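# Two robot arms tie a tight rope knot

## Task

Tie a knot in the rope and pull it tight.

## Robot and tools

Robot: two arms, left_arm and right_arm, each ending in a two-finger gripper with a wrist camera. Calibrated base positions in the scene frame: left_arm (+0.029, +0.317, 0) m, turned slightly about z (quat_wxyz +1.000, 0, 0, +0.011); right_arm (+0.022, -0.253, 0) m (quat_wxyz +1.000, 0, 0, -0.019). A camera stand sits behind the arms. Cameras: cam_high, cam_low, cam_left_wrist, cam_right_wrist, all 896x504.

Frames. Scene frame: origin at table-top height, midway between the nominal bases, +z up, +x out over the table, left_arm on the +y side (image left/right may differ). Fixed cameras and the table are given in the scene frame. Each arm's reported hand pose, velocities and targets are in that arm's own base frame, and offsets use that arm's base axes, rotating about the Hand target's position. Gripper axes: fingers point along +z, open and close along y. end_effector_position is the point between the pads, roughly 1 cm behind the tips. Reported poses can be off by a few centimetres, more at long reach.

Command row: 14 numbers, each in [-1, 1], always all 14 even if one arm is idle. Order: left_arm dx, dy, dz, rx, ry, rz, opening, then right_arm in the same order. dx..rz are offsets from that arm's Hand target at the start of the action or move (not from the previous row), scaled so 1.0 = 0.6 m or 180 degrees; rx, ry, rz form one rotation vector. Repeating an offset moves further. Six zeros re-command the current Hand target. Opening is absolute, not an offset: +1 fully open (0.094 m), -1 closed. Sending 0 for opening commands half-open, so to keep a gripper unchanged resend its current command (see Tool commands in results). The controller clips commanded orientation to within 40 degrees of the measured one.

execute_actions: actions is a list of actions; each action is a table of up to 15 rows of 14 numbers, one row per 1/30 s step; a short table repeats its last row. cameras picks images by name (["all"], [] or names; an unknown name invalidates the call). An empty actions list returns state plus all images.

move: target is one 14-number row or a list of up to 15 rows, all offsets counted from the same starting Hand targets. Grippers travel straight lines, ending together, at least 0.5 s and capped at 10 s. speed: m/s, 0.002 to 2.9, default 0.25 (rotation up to twice that in rad/s); one value or one per target. blend: corner-rounding distance in m for a list, 0 means stop at each. opening_speed: rate of opening change per second on the -1..+1 scale, at least 0.2; use it to close gently. grip_force: per-pad newtons, 10 to 50, one value or one per arm; it persists, and low values close slowly. blocking=false returns after about 0.5 s while the move continues. Moves don't avoid obstacles or the other arm; faster moves lag more and hit harder. Avoid paths passing near an arm's own base.

wait: seconds 0 to 10; arms hold their last command, a running move continues. stop: brakes a running move. zoom_image: camera plus region [x0, y0, x1, y1] in pixels of its latest image, at most 504 by 504. finished_scene: scene = current scene number; ends the scene irreversibly, so only call it once the knot is tied and stays tight without the robot holding it.

Results: end_effector_position (m) and end_effector_quat_wxyz per arm in its base frame; Hand target (your last commanded pose after clipping; the next offsets start here); grip_measured (opening on the command scale, can read about 2.5 mm wide when empty); grip_effort_nm (motor effort, negative closing, not pad force); joint positions, velocities (may be summarized as within noise) and torques; motor temperatures; a move: line such as done, off_target, moving, held or fault, with limits like paced or held. Grippers often rest a few cm short of the target; the next command re-requests it, or send the missing distance. Execute_actions results also list some intermediate positions.

Joint ranges (rad): waist -2.618..3.054, shoulder 0..3.142, elbow 0..3.142 (straight 2.901), wrist pitch and yaw -1.571..1.571, wrist roll -2.094..2.094.

Avoid: dropping or knocking the rope off the table; pushing any part of it more than about a finger's width below the table surface; hard contact with the table, stand or heavy items; letting go of the rope while it is moving; grippers, wrist cameras or cables touching each other or the other arm (a gripper closing on the other's fingers counts as a press); strain on camera cables; long pushes at unreachable poses and stretched-out holding, which heat motors (MOTOR HOT at 75 °C, fault fold at 90 °C). A blocked arm keeps pressing until commanded back past its gripper. Occasional outside nudges may shift loose objects.

Each tool is called after "Call:" as name([rows], argument=value, ...), one row to a line, values as JSON.

## Session

Call:
execute_actions(actions=[])

Scene clock: 0.00 s.
left_arm: end_effector_position=(+0.4058, +0.0146, +0.1067) grip_measured=+1.000 grip_effort_nm=n/a end_effector_quat_wxyz=(+0.605, -0.032, +0.795, +0.022) | right_arm: end_effector_position=(+0.4020, -0.0114, +0.1244) grip_measured=+1.000 grip_effort_nm=n/a end_effector_quat_wxyz=(+0.614, +0.058, +0.785, -0.051)
Joint positions: left_arm=[0.001 1.585 0.367 0.947 -0.073 -0.023 0.094] | right_arm=[0.066 1.511 0.373 0.889 0.216 0.045 0.094]
Joint velocities: within noise
Joint torques (N m): no reading
Motor temperatures (°C): left_arm=[30 31 32 30 31 28 32] | right_arm=[30 31 33 32 28 30 29]
Heat: left arm: 32 °C; right arm: 33 °C.
Hand target: left_arm +0.4064, +0.0147, +0.1080; +0.606, -0.032, +0.795, +0.023 | right_arm +0.4035, -0.0115, +0.1294; +0.619, +0.059, +0.781, -0.051
Tool commands: left_gripper/opening=+1.0 right_gripper/opening=+1.0
camera_calibration:
cam_left_wrist: T_world_to_cam=[[0.141787, -0.989132, 0.0389049, -0.0410194], [-0.650725, -0.122751, -0.749326, 0.381721], [0.745958, 0.0809284, -0.661057, -0.111317], [0, 0, 0, 1]] pos_world=[0.337249, 0.0152916, 0.214042]
cam_right_wrist: T_world_to_cam=[[-0.106011, -0.993937, 0.0291778, 0.033872], [-0.651174, 0.0472171, -0.757458, 0.392359], [0.751488, -0.0992989, -0.652232, -0.103467], [0, 0, 0, 1]] pos_world=[0.336839, 0.00486635, 0.228722]

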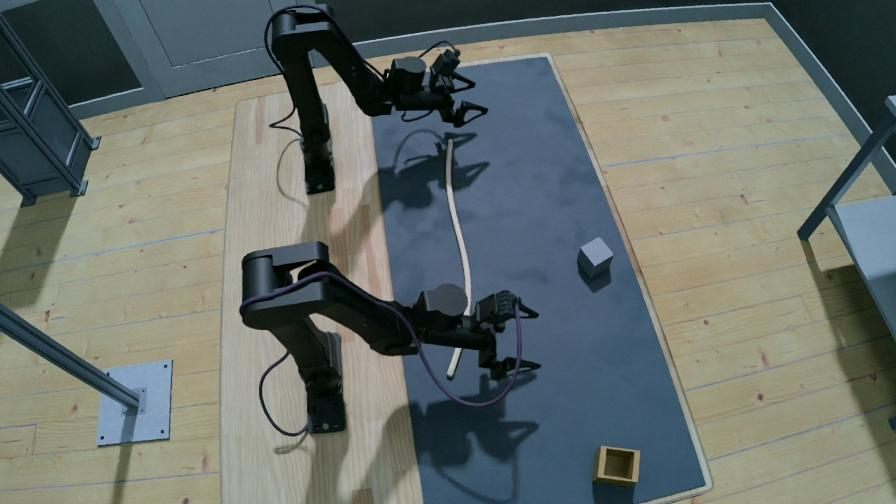

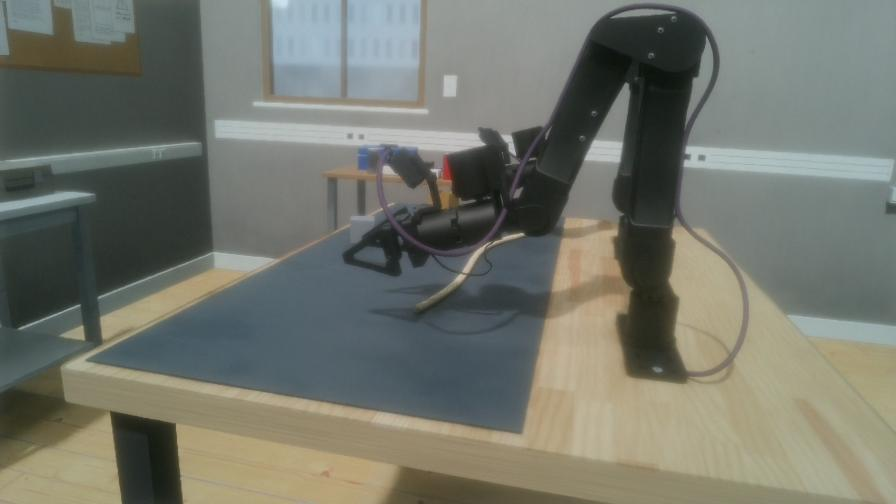

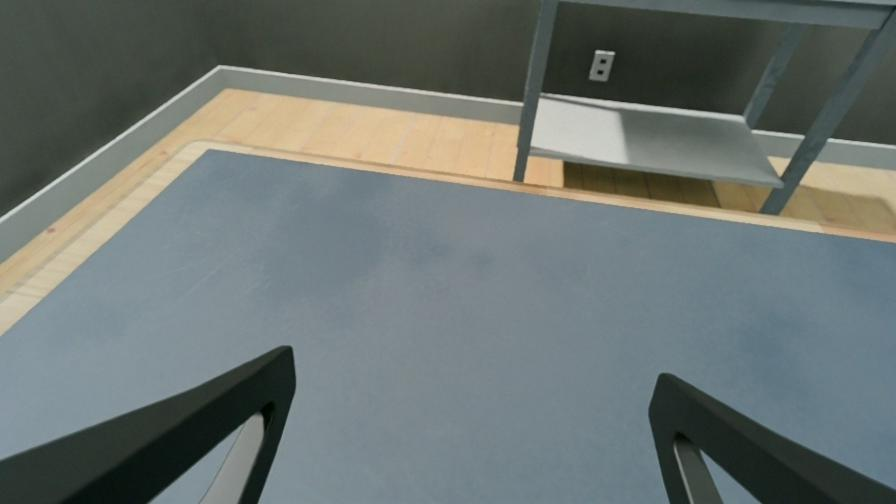

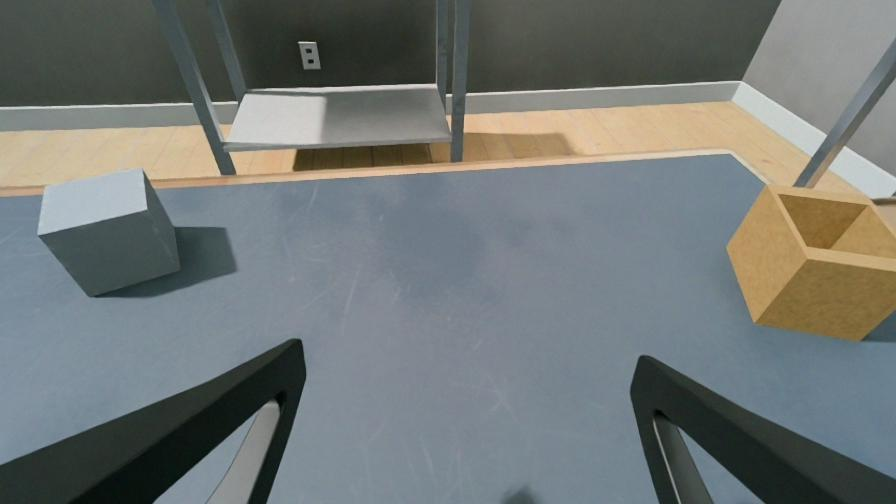

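Call:
move(target=[0,0,0,0,0,0,1,-0.214,0.035,0,-0.215,0.4,0.347,0], cameras=["all"])

Scene clock: 73.10 s.
left_arm: end_effector_position=(+0.4058, +0.0146, +0.1067) grip_measured=+1.000 grip_effort_nm=0.01 end_effector_quat_wxyz=(+0.605, -0.032, +0.795, +0.022) | right_arm: end_effector_position=(+0.2736, +0.0078, +0.1255) grip_measured=+0.001 grip_effort_nm=-0.06 end_effector_quat_wxyz=(+0.001, -0.539, +0.842, -0.003)
Joint positions: left_arm=[0.001 1.585 0.367 0.947 -0.073 -0.023 0.094] | right_arm=[0.027 1.573 1.306 -1.3 0.004 -1.112 0.047]
Joint torques (N m): left_arm=[0.16 -5.07 5.03 1.66 -0.03 0.04] | right_arm=[0.23 -5.29 8.18 0.23 -0.07 -0.11]
Motor temperatures (°C): left_arm=[30 33 34 36 31 28 32] | right_arm=[30 33 36 39 28 30 28]
Heat: left arm: 36 °C; right arm: 39 °C.
Hand target: left_arm +0.4064, +0.0147, +0.1080; +0.606, -0.032, +0.795, +0.023 | right_arm +0.2751, +0.0095, +0.1293; +0.000, -0.544, +0.839, +0.000
Off the commanded pose: left_arm 0.001 m, 0 deg | right_arm 0.005 m, 1 deg.
move: done
camera_calibration:
cam_left_wrist: T_world_to_cam=[[0.141787, -0.989132, 0.0389049, -0.0410194], [-0.650725, -0.122751, -0.749326, 0.381721], [0.745958, 0.0809284, -0.661057, -0.111317], [0, 0, 0, 1]] pos_world=[0.337249, 0.0152916, 0.214042]
cam_right_wrist: T_world_to_cam=[[0.920202, -0.389712, -0.0367951, -0.237824], [-0.332589, -0.827954, 0.451527, 0.0764985], [-0.20643, -0.403258, -0.891498, 0.290022], [0, 0, 0, 1]] pos_world=[0.304158, 0.087608, 0.215262]

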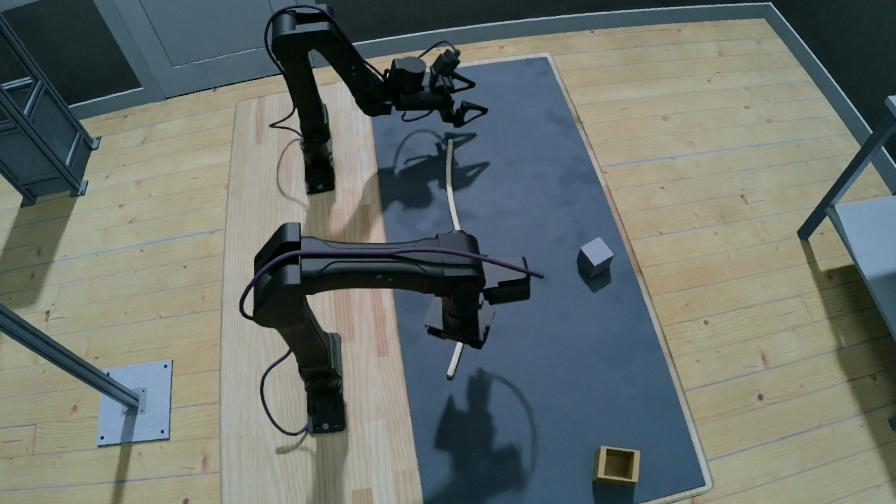

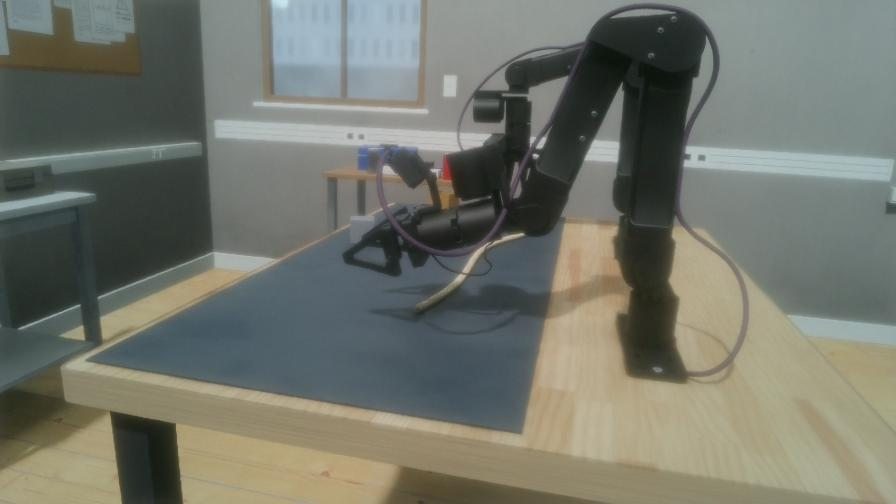

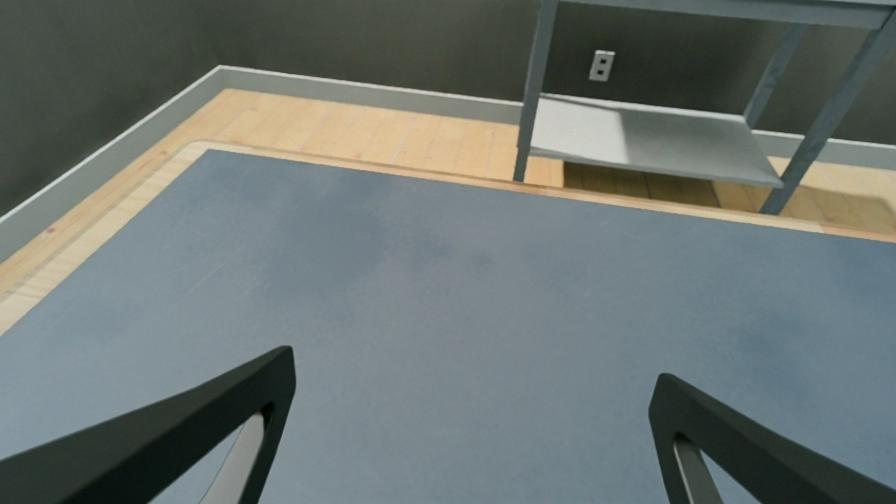

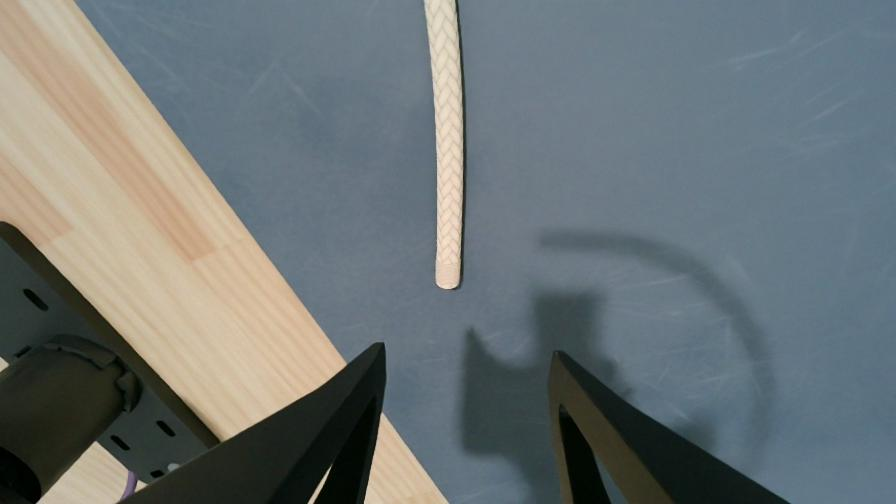

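Call:
move([
  [0,0,0,0,0,0,1,-0.035,-0.034,-0.1,0,0,0,-0.1],
  [0,0,0,0,0,0,1,-0.035,-0.034,-0.186,0,0,0,-0.1],
], cameras=["cam_right_wrist","cam_low"])

Scene clock: 88.90 s.
left_arm: end_effector_position=(+0.4058, +0.0146, +0.1067) grip_measured=+1.000 grip_effort_nm=0.01 end_effector_quat_wxyz=(+0.605, -0.032, +0.795, +0.022) | right_arm: end_effector_position=(+0.2539, -0.0127, +0.0215) grip_measured=-0.099 grip_effort_nm=-0.06 end_effector_quat_wxyz=(-0.003, -0.542, +0.840, -0.006)
Joint positions: left_arm=[0.001 1.585 0.367 0.947 -0.073 -0.023 0.094] | right_arm=[-0.044 1.598 0.904 -0.875 0.014 -1.19 0.042]
Joint torques (N m): left_arm=[-0.09 -4.96 5.09 1.64 -0.03 0.01] | right_arm=[-0.36 -4.97 4.57 0.54 -0.15 -0.08]
Heat: left arm: 37 °C; right arm: 37 °C.
Hand target: left_arm +0.4064, +0.0147, +0.1080; +0.606, -0.032, +0.795, +0.023 | right_arm +0.2541, -0.0110, +0.0177; +0.000, -0.544, +0.839, +0.000
Off the commanded pose: left_arm 0.001 m, 0 deg | right_arm 0.004 m, 1 deg.
move: done
camera_calibration:
cam_right_wrist: T_world_to_cam=[[0.922998, -0.383123, -0.0359249, -0.232201], [-0.324756, -0.825644, 0.461353, 0.0978583], [-0.206416, -0.414161, -0.886489, 0.184836], [0, 0, 0, 1]] pos_world=[0.284254, 0.0683867, 0.110366]
Images, in order (width x height): cam_low 896x504, cam_right_wrist 896x504.

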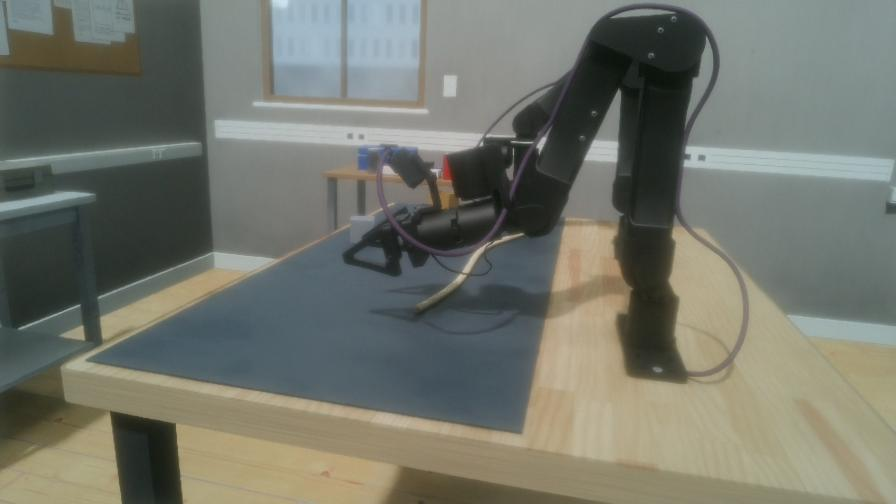

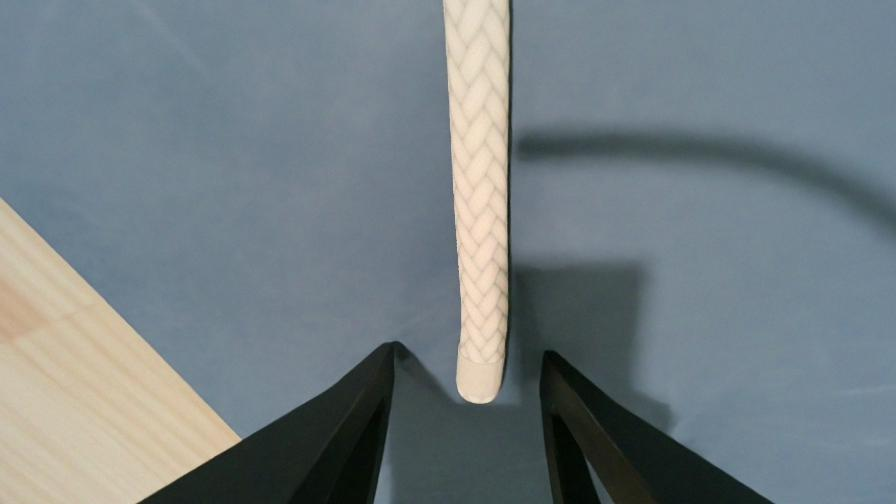

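Call:
move([
  [0,0,0,0,0,0,1,0.012,0.036,-0.008,0,0,0,-0.1],
  [0,0,0,0,0,0,1,0.012,0.036,-0.008,0,0,0,-0.85],
], opening_speed=0.6, cameras=["cam_right_wrist"])

Scene clock: 98.53 s.
left_arm: end_effector_position=(+0.4058, +0.0146, +0.1067) grip_measured=+1.000 grip_effort_nm=0.01 end_effector_quat_wxyz=(+0.605, -0.032, +0.795, +0.022) | right_arm: end_effector_position=(+0.2594, -0.0010, +0.0175) grip_measured=-0.805 grip_effort_nm=-0.95 end_effector_quat_wxyz=(-0.009, -0.539, +0.842, -0.023)
Joint positions: left_arm=[0.001 1.585 0.367 0.947 -0.073 -0.023 0.094] | right_arm=[0.026 1.619 0.907 -0.851 0.048 -1.114 0.009]
Joint torques (N m): left_arm=[-0.01 -5.15 5.14 1.64 -0.05 0] | right_arm=[0.83 -4.01 5.71 0.49 -0.48 -0.02]
Heat: left arm: 37 °C; right arm: 37 °C.
Hand target: left_arm +0.4064, +0.0147, +0.1080; +0.606, -0.032, +0.795, +0.023 | right_arm +0.2613, +0.0106, +0.0129; +0.000, -0.544, +0.839, +0.000
Off the commanded pose: left_arm 0.001 m, 0 deg | right_arm 0.013 m, 3 deg.
move: off_target (right_arm); target 2's new opening was sent with right_arm's hand 0.016 m and 3 deg from that target
camera_calibration:
cam_right_wrist: T_world_to_cam=[[0.920351, -0.390795, -0.0152954, -0.232664], [-0.334696, -0.80726, 0.486117, 0.113318], [-0.202319, -0.442279, -0.87376, 0.185865], [0, 0, 0, 1]] pos_world=[0.289663, 0.0827575, 0.103757]
Images, in order (width x height): cam_right_wrist 896x504.

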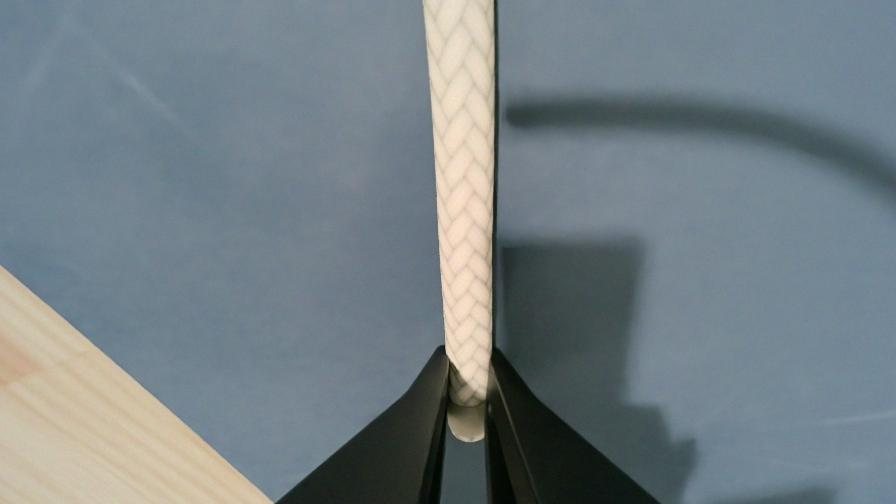

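Call:
move([
  [0,0.1,0.08,0,0,0,1,0,0,0.1,0,0,0,-0.85],
  [0,0.2,0.1,0,0,0,1,0.298,0.116,0.1,0,0,-0.27,-0.85],
  [0,0.2,0.1,0,0,0,1,0.331,0.399,0.1,0,0,-0.655,-0.85],
], blend=0.02)

Call:
move([
  [0,0,0,0,0,0,1,-0.1,0.217,0,0,0,0,-0.85],
  [0,0,0,0,0,0,1,-0.3,0.25,0,0,0,0.11,-0.85],
], blend=0.02, cameras=["cam_high","cam_low","cam_right_wrist","cam_left_wrist"])

Scene clock: 144.67 s.
left_arm: end_effector_position=(+0.4028, +0.1321, +0.1657) grip_measured=+1.000 grip_effort_nm=0.01 end_effector_quat_wxyz=(+0.607, -0.035, +0.794, +0.023) | right_arm: end_effector_position=(+0.4598, +0.2523, +0.0782) grip_measured=-0.809 grip_effort_nm=-1.02 end_effector_quat_wxyz=(+0.036, +0.431, +0.900, +0.056)
Joint positions: left_arm=[0.471 1.441 0.576 0.579 0.376 0.102 0.094] | right_arm=[0.498 2.663 2.771 -1.546 -0.006 1.392 0.009]
Joint torques (N m): left_arm=[0.42 -3.86 7.71 1.51 0.12 0.12] | right_arm=[-0.01 -13.04 7.95 0.48 0.05 0.1]
Heat: left arm: 38 °C; right arm: 35 °C.
Hand target: left_arm +0.4064, +0.1347, +0.1679; +0.606, -0.032, +0.795, +0.023 | right_arm +0.4599, +0.2500, +0.0729; +0.000, +0.438, +0.899, +0.000
Off the commanded pose: left_arm 0.005 m, 0 deg | right_arm 0.006 m, 8 deg.
joint sent to its limit (right arm) — joint 4 (wrist pitch), lower limit. The joint targets are off in orientation, not in position.
move: off_target (right_arm)

Scene clock: 146.70 s.
left_arm: end_effector_position=(+0.4028, +0.1321, +0.1657) grip_measured=+1.000 grip_effort_nm=0.01 end_effector_quat_wxyz=(+0.607, -0.035, +0.794, +0.023) | right_arm: end_effector_position=(+0.2801, +0.4067, +0.0585) grip_measured=-0.809 grip_effort_nm=-1.02 end_effector_quat_wxyz=(-0.005, +0.276, +0.961, +0.005)
Joint positions: left_arm=[0.471 1.441 0.576 0.579 0.376 0.102 0.094] | right_arm=[0.961 2.601 2.578 -1.543 -0.013 1.52 0.009]
Joint torques (N m): left_arm=[0.36 -4.07 7.65 1.53 0.13 0.11] | right_arm=[-0.27 -18.21 4.75 0.2 0.09 -0.04]
Heat: left arm: 38 °C; right arm: 35 °C.
Hand target: left_arm +0.4064, +0.1347, +0.1679; +0.606, -0.032, +0.795, +0.023 | right_arm +0.2798, +0.4001, +0.0729; +0.000, +0.277, +0.961, +0.000
Off the commanded pose: left_arm 0.005 m, 0 deg | right_arm 0.016 m, 1 deg.
elbow stopped short (right arm): the move would have taken joint 3 (elbow) straighter than the controller allows.
joint sent to its limit (right arm) — joint 4 (wrist pitch), lower limit. The joint targets still meet the commanded pose.
move: off_target (right_arm)
camera_calibration:
cam_left_wrist: T_world_to_cam=[[0.146611, -0.9883, 0.0420428, 0.0708118], [-0.646887, -0.127945, -0.751776, 0.438057], [0.748359, 0.083022, -0.658077, -0.0813156], [0, 0, 0, 1]] pos_world=[0.333845, 0.132781, 0.272831]
cam_right_wrist: T_world_to_cam=[[-0.503334, -0.862679, -0.0494008, 0.501009], [-0.777657, 0.427321, 0.461136, 0.0528326], [-0.376702, 0.270522, -0.885953, 0.165917], [0, 0, 0, 1]] pos_world=[0.355762, 0.364749, 0.147382]

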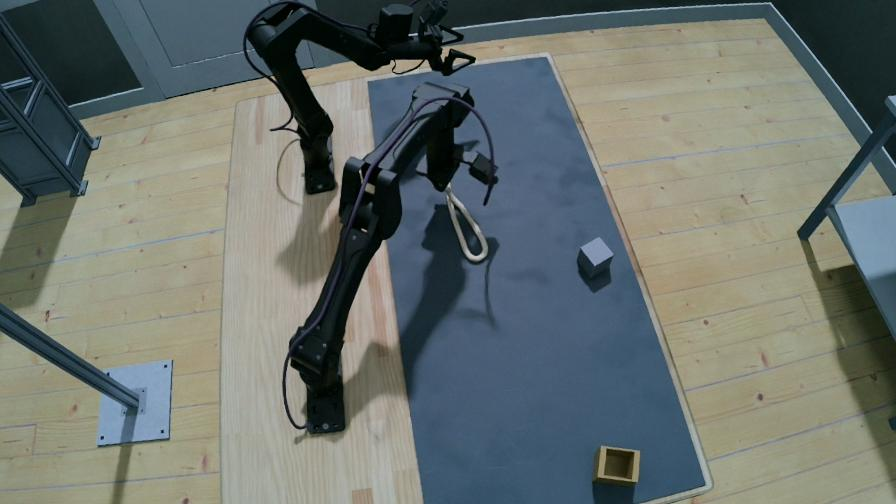

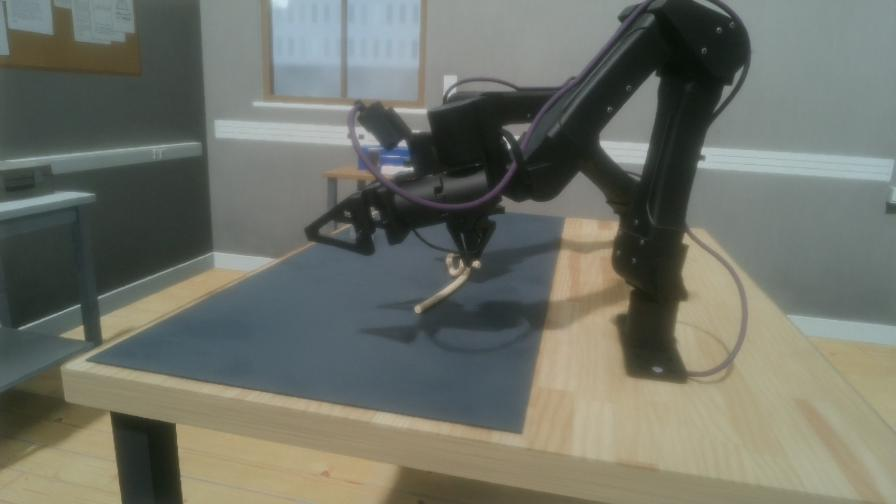

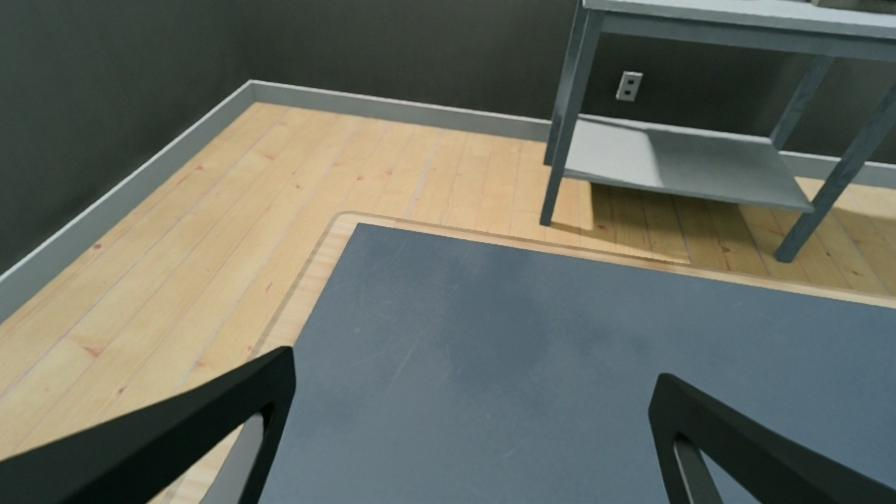

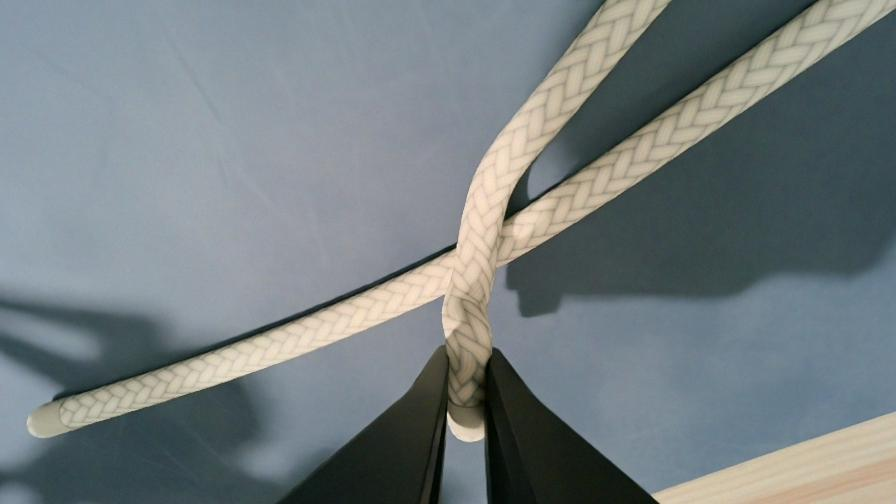

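Call:
move([
  [0,0,0,0,0,0,1,-0.1,-0.04,-0.03,0,0,0.1,-0.85],
  [0,0,0,0,0,0,1,-0.1,-0.13,-0.06,0,0,0.42,-0.85],
], blend=0.01, cameras=["cam_high","cam_right_wrist"])

Scene clock: 160.50 s.
left_arm: end_effector_position=(+0.4028, +0.1321, +0.1657) grip_measured=+1.000 grip_effort_nm=0.01 end_effector_quat_wxyz=(+0.607, -0.035, +0.794, +0.023) | right_arm: end_effector_position=(+0.2142, +0.3186, +0.0267) grip_measured=-0.809 grip_effort_nm=-1.02 end_effector_quat_wxyz=(-0.022, -0.370, +0.929, -0.011)
Joint positions: left_arm=[0.471 1.441 0.576 0.579 0.376 0.102 0.094] | right_arm=[0.974 2.102 1.584 -1.101 -0.005 0.216 0.009]
Joint torques (N m): left_arm=[0.35 -4.03 7.66 1.5 0.13 0.11] | right_arm=[-0.5 -14.43 4.62 0.55 0.05 -0.03]
Heat: left arm: 39 °C; right arm: 37 °C.
Hand target: left_arm +0.4064, +0.1347, +0.1679; +0.606, -0.032, +0.795, +0.023 | right_arm +0.2199, +0.3220, +0.0370; +0.000, -0.370, +0.929, +0.000
Off the commanded pose: left_arm 0.005 m, 0 deg | right_arm 0.012 m, 3 deg.
move: off_target (right_arm)
camera_calibration:
cam_right_wrist: T_world_to_cam=[[0.707712, -0.705428, -0.0389269, 0.0804417], [-0.60047, -0.629618, 0.492968, 0.35183], [-0.372262, -0.325505, -0.869176, 0.325248], [0, 0, 0, 1]] pos_world=[0.275411, 0.384134, 0.112388]
Images, in order (width x height): cam_high 896x504, cam_right_wrist 896x504.

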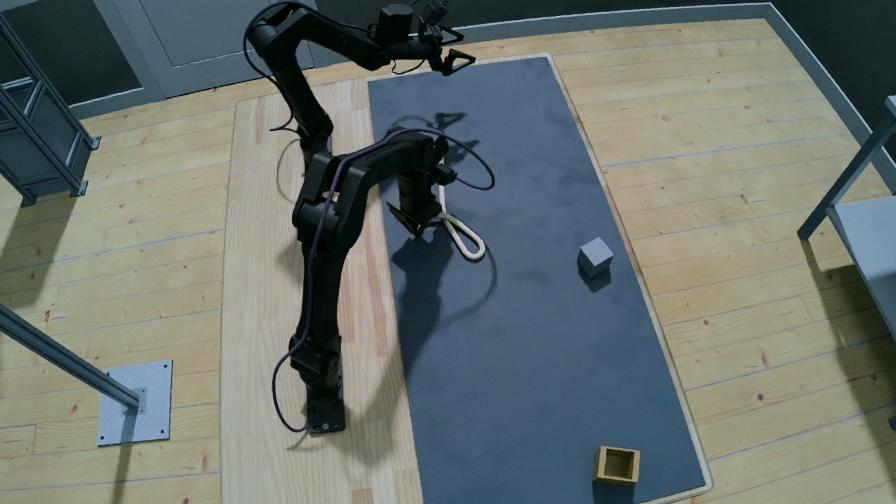

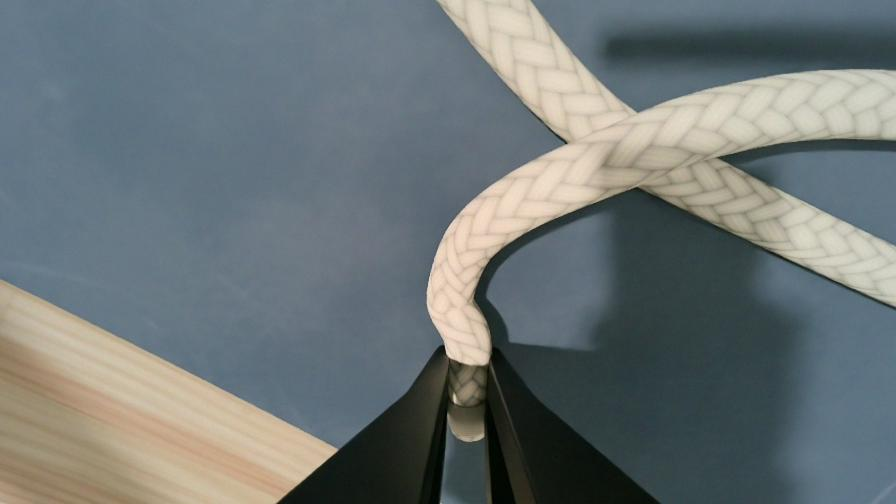

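Call:
move([
  [0,0,0,0,0,0,1,0,0,-0.014,0,0,0,-0.85],
  [0,0,0,0,0,0,1,0,0,-0.014,0,0,0,-0.3],
  [0,0,0,0,0,0,1,0,-0.02,0.16,0,0,0,-0.3],
], speed=0.12, opening_speed=0.6, cameras=["cam_right_wrist"])

Call:
move(target=[0,0,0,0,0,0,1,-0.05,-0.25,0.08,0,0,0,-0.3], cameras=["cam_high","cam_right_wrist"])

Call:
zoom_image(camera="cam_high", region=[370, 100, 570, 300])

Scene clock: 172.80 s.
left_arm: end_effector_position=(+0.4028, +0.1321, +0.1657) grip_measured=+1.000 grip_effort_nm=0.01 end_effector_quat_wxyz=(+0.607, -0.035, +0.794, +0.023) | right_arm: end_effector_position=(+0.2173, +0.3091, +0.1183) grip_measured=-0.301 grip_effort_nm=0.07 end_effector_quat_wxyz=(-0.014, -0.370, +0.929, -0.010)
Joint positions: left_arm=[0.471 1.441 0.576 0.579 0.376 0.102 0.094] | right_arm=[0.956 2.021 1.829 -1.414 0.002 0.198 0.033]
Joint torques (N m): left_arm=[0.35 -4.05 7.64 1.51 0.15 0.11] | right_arm=[-0.53 -12.94 7.77 0.24 -0.03 -0.06]
Heat: left arm: 39 °C; right arm: 37 °C.
Hand target: left_arm +0.4064, +0.1347, +0.1679; +0.606, -0.032, +0.795, +0.023 | right_arm +0.2199, +0.3101, +0.1330; +0.000, -0.370, +0.929, +0.000
Off the commanded pose: left_arm 0.005 m, 0 deg | right_arm 0.015 m, 2 deg.
move: off_target (right_arm); target 2's new opening was sent with right_arm's hand 0.010 m and 3 deg from that target
camera_calibration:
cam_right_wrist: T_world_to_cam=[[0.708953, -0.704368, -0.0353599, 0.0741144], [-0.606173, -0.634212, 0.479927, 0.306763], [-0.360471, -0.318811, -0.876596, 0.399249], [0, 0, 0, 1]] pos_world=[0.277326, 0.374042, 0.205376]
Images, in order (width x height): cam_right_wrist 896x504.

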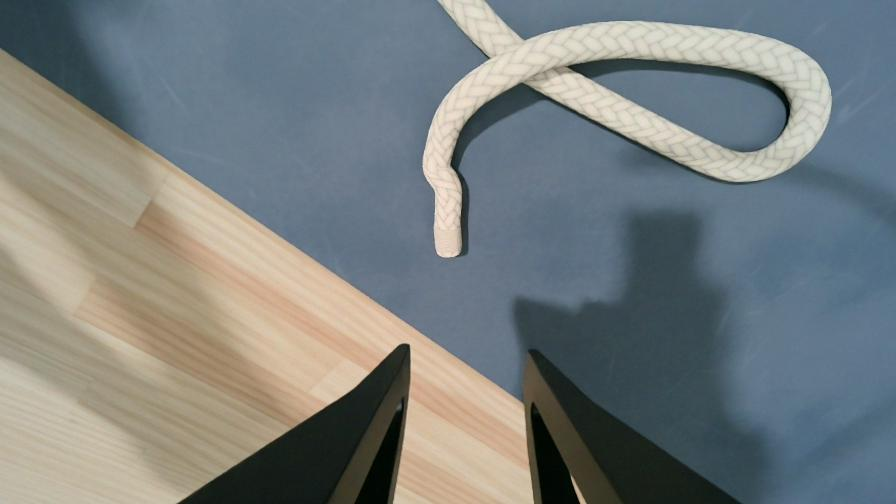

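Scene clock: 174.27 s.
left_arm: end_effector_position=(+0.4028, +0.1321, +0.1657) grip_measured=+1.000 grip_effort_nm=0.01 end_effector_quat_wxyz=(+0.607, -0.035, +0.794, +0.023) | right_arm: end_effector_position=(+0.1937, +0.1636, +0.1805) grip_measured=-0.301 grip_effort_nm=0.07 end_effector_quat_wxyz=(+0.004, -0.369, +0.930, +0.000)
Joint positions: left_arm=[0.471 1.441 0.576 0.579 0.376 0.102 0.094] | right_arm=[0.699 1.511 1.466 -1.517 0.002 -0.056 0.033]
Joint torques (N m): left_arm=[0.39 -4.07 7.68 1.52 0.16 0.13] | right_arm=[-0.28 -6.49 4.89 0.32 -0.04 -0.07]
Heat: left arm: 39 °C; right arm: 37 °C.
Hand target: left_arm +0.4064, +0.1347, +0.1679; +0.606, -0.032, +0.795, +0.023 | right_arm +0.1898, +0.1600, +0.1810; +0.000, -0.370, +0.929, +0.000
Off the commanded pose: left_arm 0.005 m, 0 deg | right_arm 0.005 m, 0 deg.
move: done
camera_calibration:
cam_right_wrist: T_world_to_cam=[[0.707591, -0.705513, -0.0395781, -0.00825724], [-0.620645, -0.647296, 0.442501, 0.182028], [-0.337809, -0.288546, -0.895894, 0.392943], [0, 0, 0, 1]] pos_world=[0.251557, 0.225383, 0.271161]
Images, in order (width x height): cam_high 896x504, cam_right_wrist 896x504.

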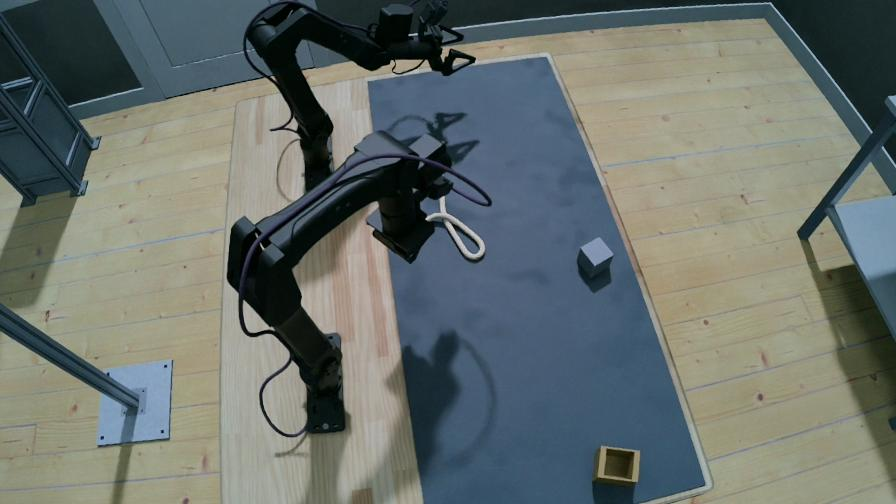

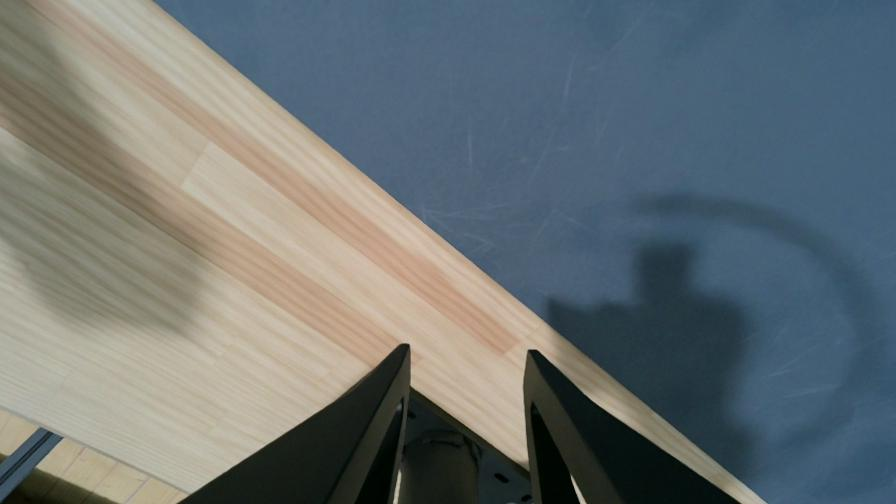

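Scaled by 2.520 from the camera's 896x504 image, which has a finer 1280x720 frame.

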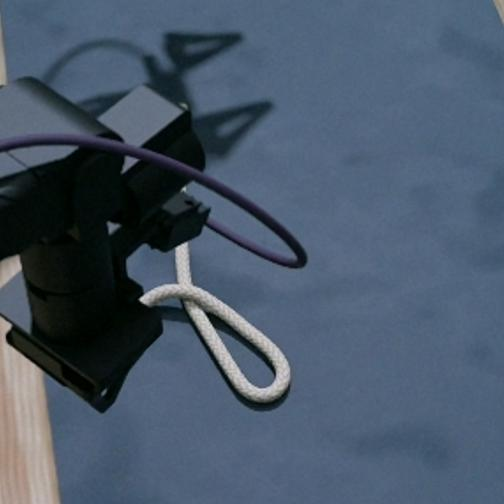

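Call:
move([
  [0,0,0,0,0,0,1,0.045,0.268,-0.15,0,0,0,-0.3],
  [0,0,0,0,0,0,1,0.045,0.268,-0.253,0,0,0,-0.3],
  [0,0,0,0,0,0,1,0.045,0.268,-0.253,0,0,0,-0.87],
  [0,0,0,0,0,0,1,0.045,0.255,-0.22,0,0,0,-0.87],
  [0,0,0,0,0,0,1,0.1,0.24,-0.22,0,0,0.26,-0.87],
  [0,0,0,0,0,0,1,0.1,0.24,-0.253,0,0,0.26,-0.87],
], blend=[0.01,0,0,0,0,0], opening_speed=0.7, cameras=["cam_right_wrist"])

Scene clock: 225.53 s.
left_arm: end_effector_position=(+0.4028, +0.1321, +0.1656) grip_measured=+1.000 grip_effort_nm=0.01 end_effector_quat_wxyz=(+0.607, -0.035, +0.794, +0.023) | right_arm: end_effector_position=(+0.2482, +0.3032, +0.0353) grip_measured=-0.869 grip_effort_nm=-0.06 end_effector_quat_wxyz=(+0.000, +0.708, -0.707, +0.002)
Joint positions: left_arm=[0.471 1.441 0.576 0.579 0.376 0.102 0.094] | right_arm=[0.884 2.077 1.582 -1.076 0.003 -0.688 0.006]
Joint torques (N m): left_arm=[0.42 -4.07 7.68 1.5 0.15 0.13] | right_arm=[-0.39 -9.84 5.04 0.6 -0.03 -0.07]
Motor temperatures (°C): left_arm=[30 32 38 40 31 28 32] | right_arm=[30 38 34 34 28 30 29]
Heat: left arm: 40 °C; right arm: 38 °C.
Hand target: left_arm +0.4064, +0.1347, +0.1679; +0.605, -0.032, +0.795, +0.023 | right_arm +0.2501, +0.3040, +0.0293; +0.000, +0.708, -0.706, +0.000
Off the commanded pose: left_arm 0.005 m, 0 deg | right_arm 0.006 m, 0 deg.
move: done
camera_calibration:
cam_right_wrist: T_world_to_cam=[[0.998655, 0.0323209, -0.0405305, -0.250029], [0.0471741, -0.89076, 0.452019, 0.278147], [-0.0214933, -0.453323, -0.891087, 0.29282], [0, 0, 0, 1]] pos_world=[0.242865, 0.388585, 0.125067]
Images, in order (width x height): cam_right_wrist 896x504.

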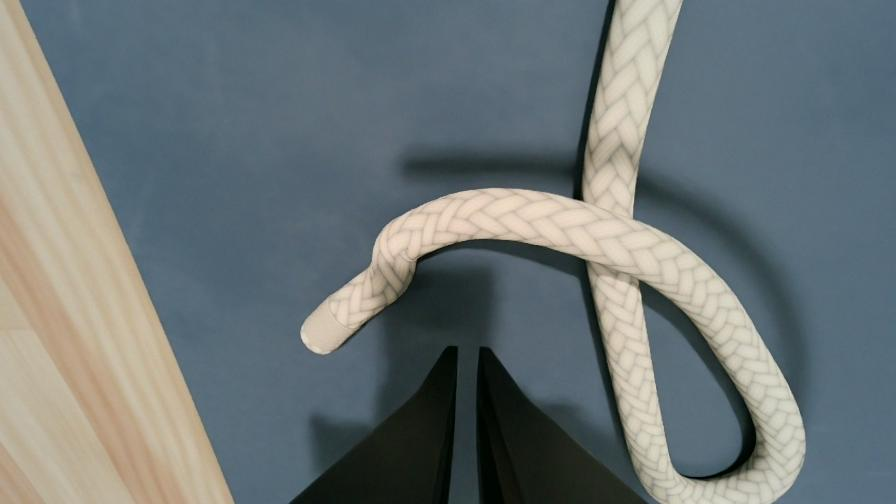

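Call:
move([
  [0,0,0,0,0,0,1,-0.03,0.03,0.05,0,0,-0.13,-0.3],
  [0,0,0,0,0,0,1,-0.058,0.028,0.03,0,0,-0.26,-0.3],
  [0,0,0,0,0,0,1,-0.058,0.028,-0.025,0,0,-0.26,-0.3],
], cameras=["cam_right_wrist"])

Scene clock: 240.47 s.
left_arm: end_effector_position=(+0.4028, +0.1321, +0.1656) grip_measured=+1.000 grip_effort_nm=0.01 end_effector_quat_wxyz=(+0.607, -0.035, +0.794, +0.023) | right_arm: end_effector_position=(+0.2116, +0.3130, +0.0203) grip_measured=-0.301 grip_effort_nm=0.07 end_effector_quat_wxyz=(-0.016, -0.371, +0.928, -0.010)
Joint positions: left_arm=[0.471 1.441 0.576 0.579 0.376 0.102 0.094] | right_arm=[0.973 2.075 1.517 -1.049 -0.001 0.212 0.033]
Joint torques (N m): left_arm=[0.35 -4.05 7.76 1.53 0.13 0.1] | right_arm=[0.32 -10.28 3.99 0.91 0 0.07]
Heat: left arm: 40 °C; right arm: 39 °C.
Hand target: left_arm +0.4064, +0.1347, +0.1679; +0.605, -0.032, +0.795, +0.023 | right_arm +0.2151, +0.3208, +0.0142; +0.000, -0.370, +0.929, +0.000
Off the commanded pose: left_arm 0.005 m, 0 deg | right_arm 0.011 m, 2 deg.
move: off_target (right_arm)
camera_calibration:
cam_right_wrist: T_world_to_cam=[[0.710111, -0.703091, -0.037496, 0.0768589], [-0.603374, -0.635117, 0.482252, 0.352408], [-0.362881, -0.319828, -0.87523, 0.31323], [0, 0, 0, 1]] pos_world=[0.271721, 0.378039, 0.10708]
Images, in order (width x height): cam_right_wrist 896x504.

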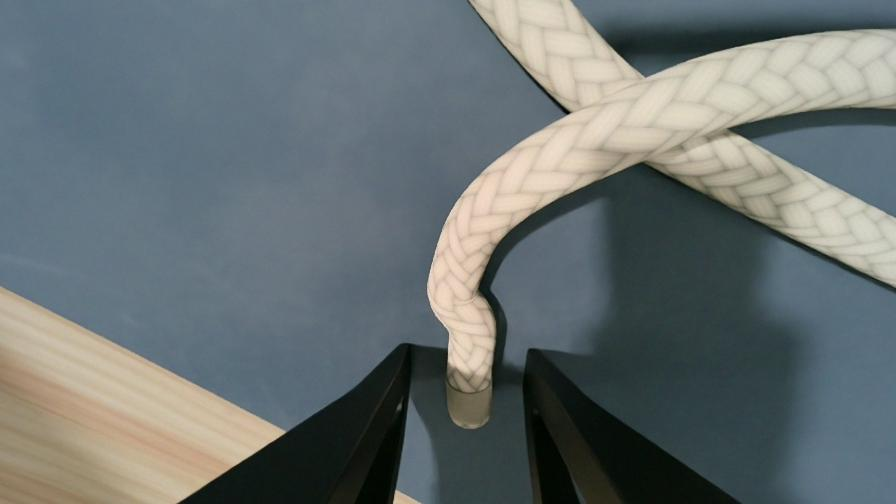

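Call:
move([
  [0,0,0,0,0,0,1,0.012,0.012,0,0,0,0,-0.3],
  [0,0,0,0,0,0,1,0.012,0.012,0,0,0,0,-0.87],
  [0,0,0,0,0,0,1,0.012,-0.01,0.04,0,0,0,-0.87],
  [0,0,0,0,0,0,1,0.065,-0.025,0.04,0,0,0.26,-0.87],
  [0,0,0,0,0,0,1,0.065,-0.04,0.012,0,0,0.26,-0.87],
], opening_speed=0.7, cameras=["cam_right_wrist"])

Scene clock: 263.70 s.
left_arm: end_effector_position=(+0.4028, +0.1321, +0.1656) grip_measured=+1.000 grip_effort_nm=0.01 end_effector_quat_wxyz=(+0.607, -0.035, +0.794, +0.023) | right_arm: end_effector_position=(+0.2520, +0.2953, +0.0245) grip_measured=-0.810 grip_effort_nm=-1.02 end_effector_quat_wxyz=(+0.004, +0.707, -0.707, +0.002)
Joint positions: left_arm=[0.471 1.441 0.576 0.579 0.376 0.102 0.094] | right_arm=[0.864 2.083 1.546 -1.043 0.004 -0.708 0.009]
Joint torques (N m): left_arm=[0.34 -3.97 7.65 1.52 0.1 0.1] | right_arm=[-0.35 -10.48 5.04 0.56 -0.03 -0.08]
Heat: left arm: 40 °C; right arm: 39 °C.
Hand target: left_arm +0.4064, +0.1347, +0.1679; +0.605, -0.032, +0.795, +0.023 | right_arm +0.2542, +0.2968, +0.0214; +0.000, +0.708, -0.706, +0.000
Off the commanded pose: left_arm 0.005 m, 0 deg | right_arm 0.004 m, 1 deg.
move: done; target 2's new opening was sent with right_arm's hand 0.019 m and 3 deg from that target
camera_calibration:
cam_right_wrist: T_world_to_cam=[[0.998461, 0.0312125, -0.0458479, -0.253471], [0.0487835, -0.887517, 0.458185, 0.274338], [-0.0263898, -0.459716, -0.887674, 0.282756], [0, 0, 0, 1]] pos_world=[0.247159, 0.381378, 0.113676]
Images, in order (width x height): cam_right_wrist 896x504.

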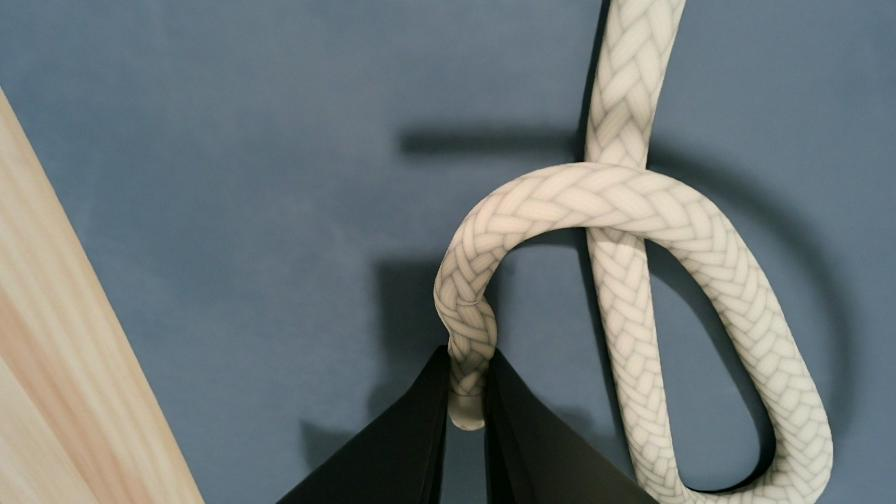

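Call:
move([
  [0,0,0,0,0,0,1,0,0,-0.008,0,0,0,-0.87],
  [0,0,0,0,0,0,1,0,0,-0.008,0,0,0,-0.5],
  [0,0,0,0,0,0,1,0,0,0.1,0,0,0,-0.5],
  [0,0,0,0,0,0,1,0.09,-0.027,0.1,0,0,0.06,-0.4],
  [0,0,0,0,0,0,1,0.09,-0.027,0.0,0,0,0.06,-0.4],
], speed=0.15, cameras=["cam_right_wrist"])

Scene clock: 287.47 s.
left_arm: end_effector_position=(+0.4028, +0.1321, +0.1656) grip_measured=+1.000 grip_effort_nm=0.01 end_effector_quat_wxyz=(+0.607, -0.035, +0.794, +0.023) | right_arm: end_effector_position=(+0.3076, +0.2785, +0.0261) grip_measured=-0.401 grip_effort_nm=0.08 end_effector_quat_wxyz=(+0.002, +0.770, -0.639, +0.003)
Joint positions: left_arm=[0.471 1.441 0.576 0.579 0.376 0.102 0.094] | right_arm=[0.737 2.177 1.701 -1.097 0.007 -1.02 0.028]
Joint torques (N m): left_arm=[0.43 -4.01 7.62 1.5 0.15 0.12] | right_arm=[-0.09 -11.02 5.22 0.57 -0.09 -0.09]
Heat: left arm: 40 °C; right arm: 41 °C.
Hand target: left_arm +0.4064, +0.1347, +0.1679; +0.605, -0.032, +0.795, +0.023 | right_arm +0.3082, +0.2805, +0.0214; +0.000, +0.772, -0.636, +0.000
Off the commanded pose: left_arm 0.005 m, 0 deg | right_arm 0.005 m, 1 deg.
move: done
camera_calibration:
cam_right_wrist: T_world_to_cam=[[0.975859, 0.214508, -0.0410576, -0.352568], [0.209304, -0.864842, 0.456334, 0.200381], [0.0623788, -0.453911, -0.888861, 0.249067], [0, 0, 0, 1]] pos_world=[0.286579, 0.361981, 0.11547]
Images, in order (width x height): cam_right_wrist 896x504.

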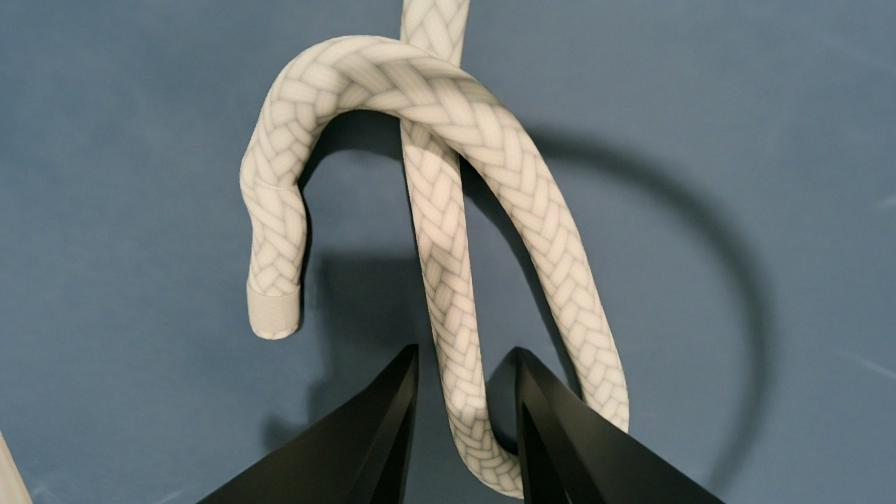

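Call:
move([
  [0,0,0,0,0,0,1,0,0.012,-0.012,0,0,0,-0.4],
  [0,0,0,0,0,0,1,0,0.012,-0.012,0,0,0,-0.87],
  [0,0,0,0,0,0,1,-0.01,0.015,0.07,0,0,-0.03,-0.87],
  [0,0,0,0,0,0,1,-0.14,0.03,0.07,0,0,-0.17,-0.87],
  [0,0,0,0,0,0,1,-0.14,0.035,0.01,0,0,-0.2,-0.87],
], speed=0.15, opening_speed=0.7, blend=[0,0,0.01,0.01,0], cameras=["cam_right_wrist"])

Scene clock: 313.03 s.
left_arm: end_effector_position=(+0.4028, +0.1321, +0.1656) grip_measured=+1.000 grip_effort_nm=0.01 end_effector_quat_wxyz=(+0.607, -0.035, +0.794, +0.023) | right_arm: end_effector_position=(+0.2253, +0.2976, +0.0314) grip_measured=-0.808 grip_effort_nm=-1.02 end_effector_quat_wxyz=(-0.003, -0.538, +0.843, -0.005)
Joint positions: left_arm=[0.471 1.441 0.576 0.579 0.376 0.102 0.094] | right_arm=[0.924 2.021 1.482 -1.041 0.007 -0.213 0.009]
Joint torques (N m): left_arm=[0.36 -4.04 7.77 1.5 0.14 0.13] | right_arm=[0.44 -9.91 4.72 0.61 -0.09 0.06]
Heat: left arm: 40 °C; right arm: 41 °C.
Hand target: left_arm +0.4064, +0.1347, +0.1679; +0.605, -0.032, +0.795, +0.023 | right_arm +0.2241, +0.3015, +0.0273; +0.000, -0.537, +0.843, +0.000
Off the commanded pose: left_arm 0.005 m, 0 deg | right_arm 0.006 m, 1 deg.
move: done
camera_calibration:
cam_right_wrist: T_world_to_cam=[[0.919141, -0.392098, -0.0379444, -0.082853], [-0.332256, -0.823381, 0.460055, 0.34119], [-0.211629, -0.410248, -0.887079, 0.316294], [0, 0, 0, 1]] pos_world=[0.256453, 0.378201, 0.120468]
Images, in order (width x height): cam_right_wrist 896x504.

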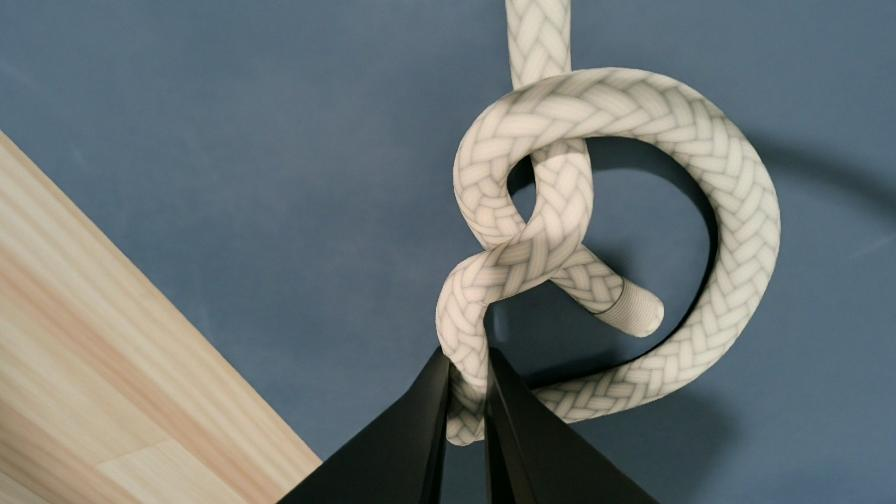

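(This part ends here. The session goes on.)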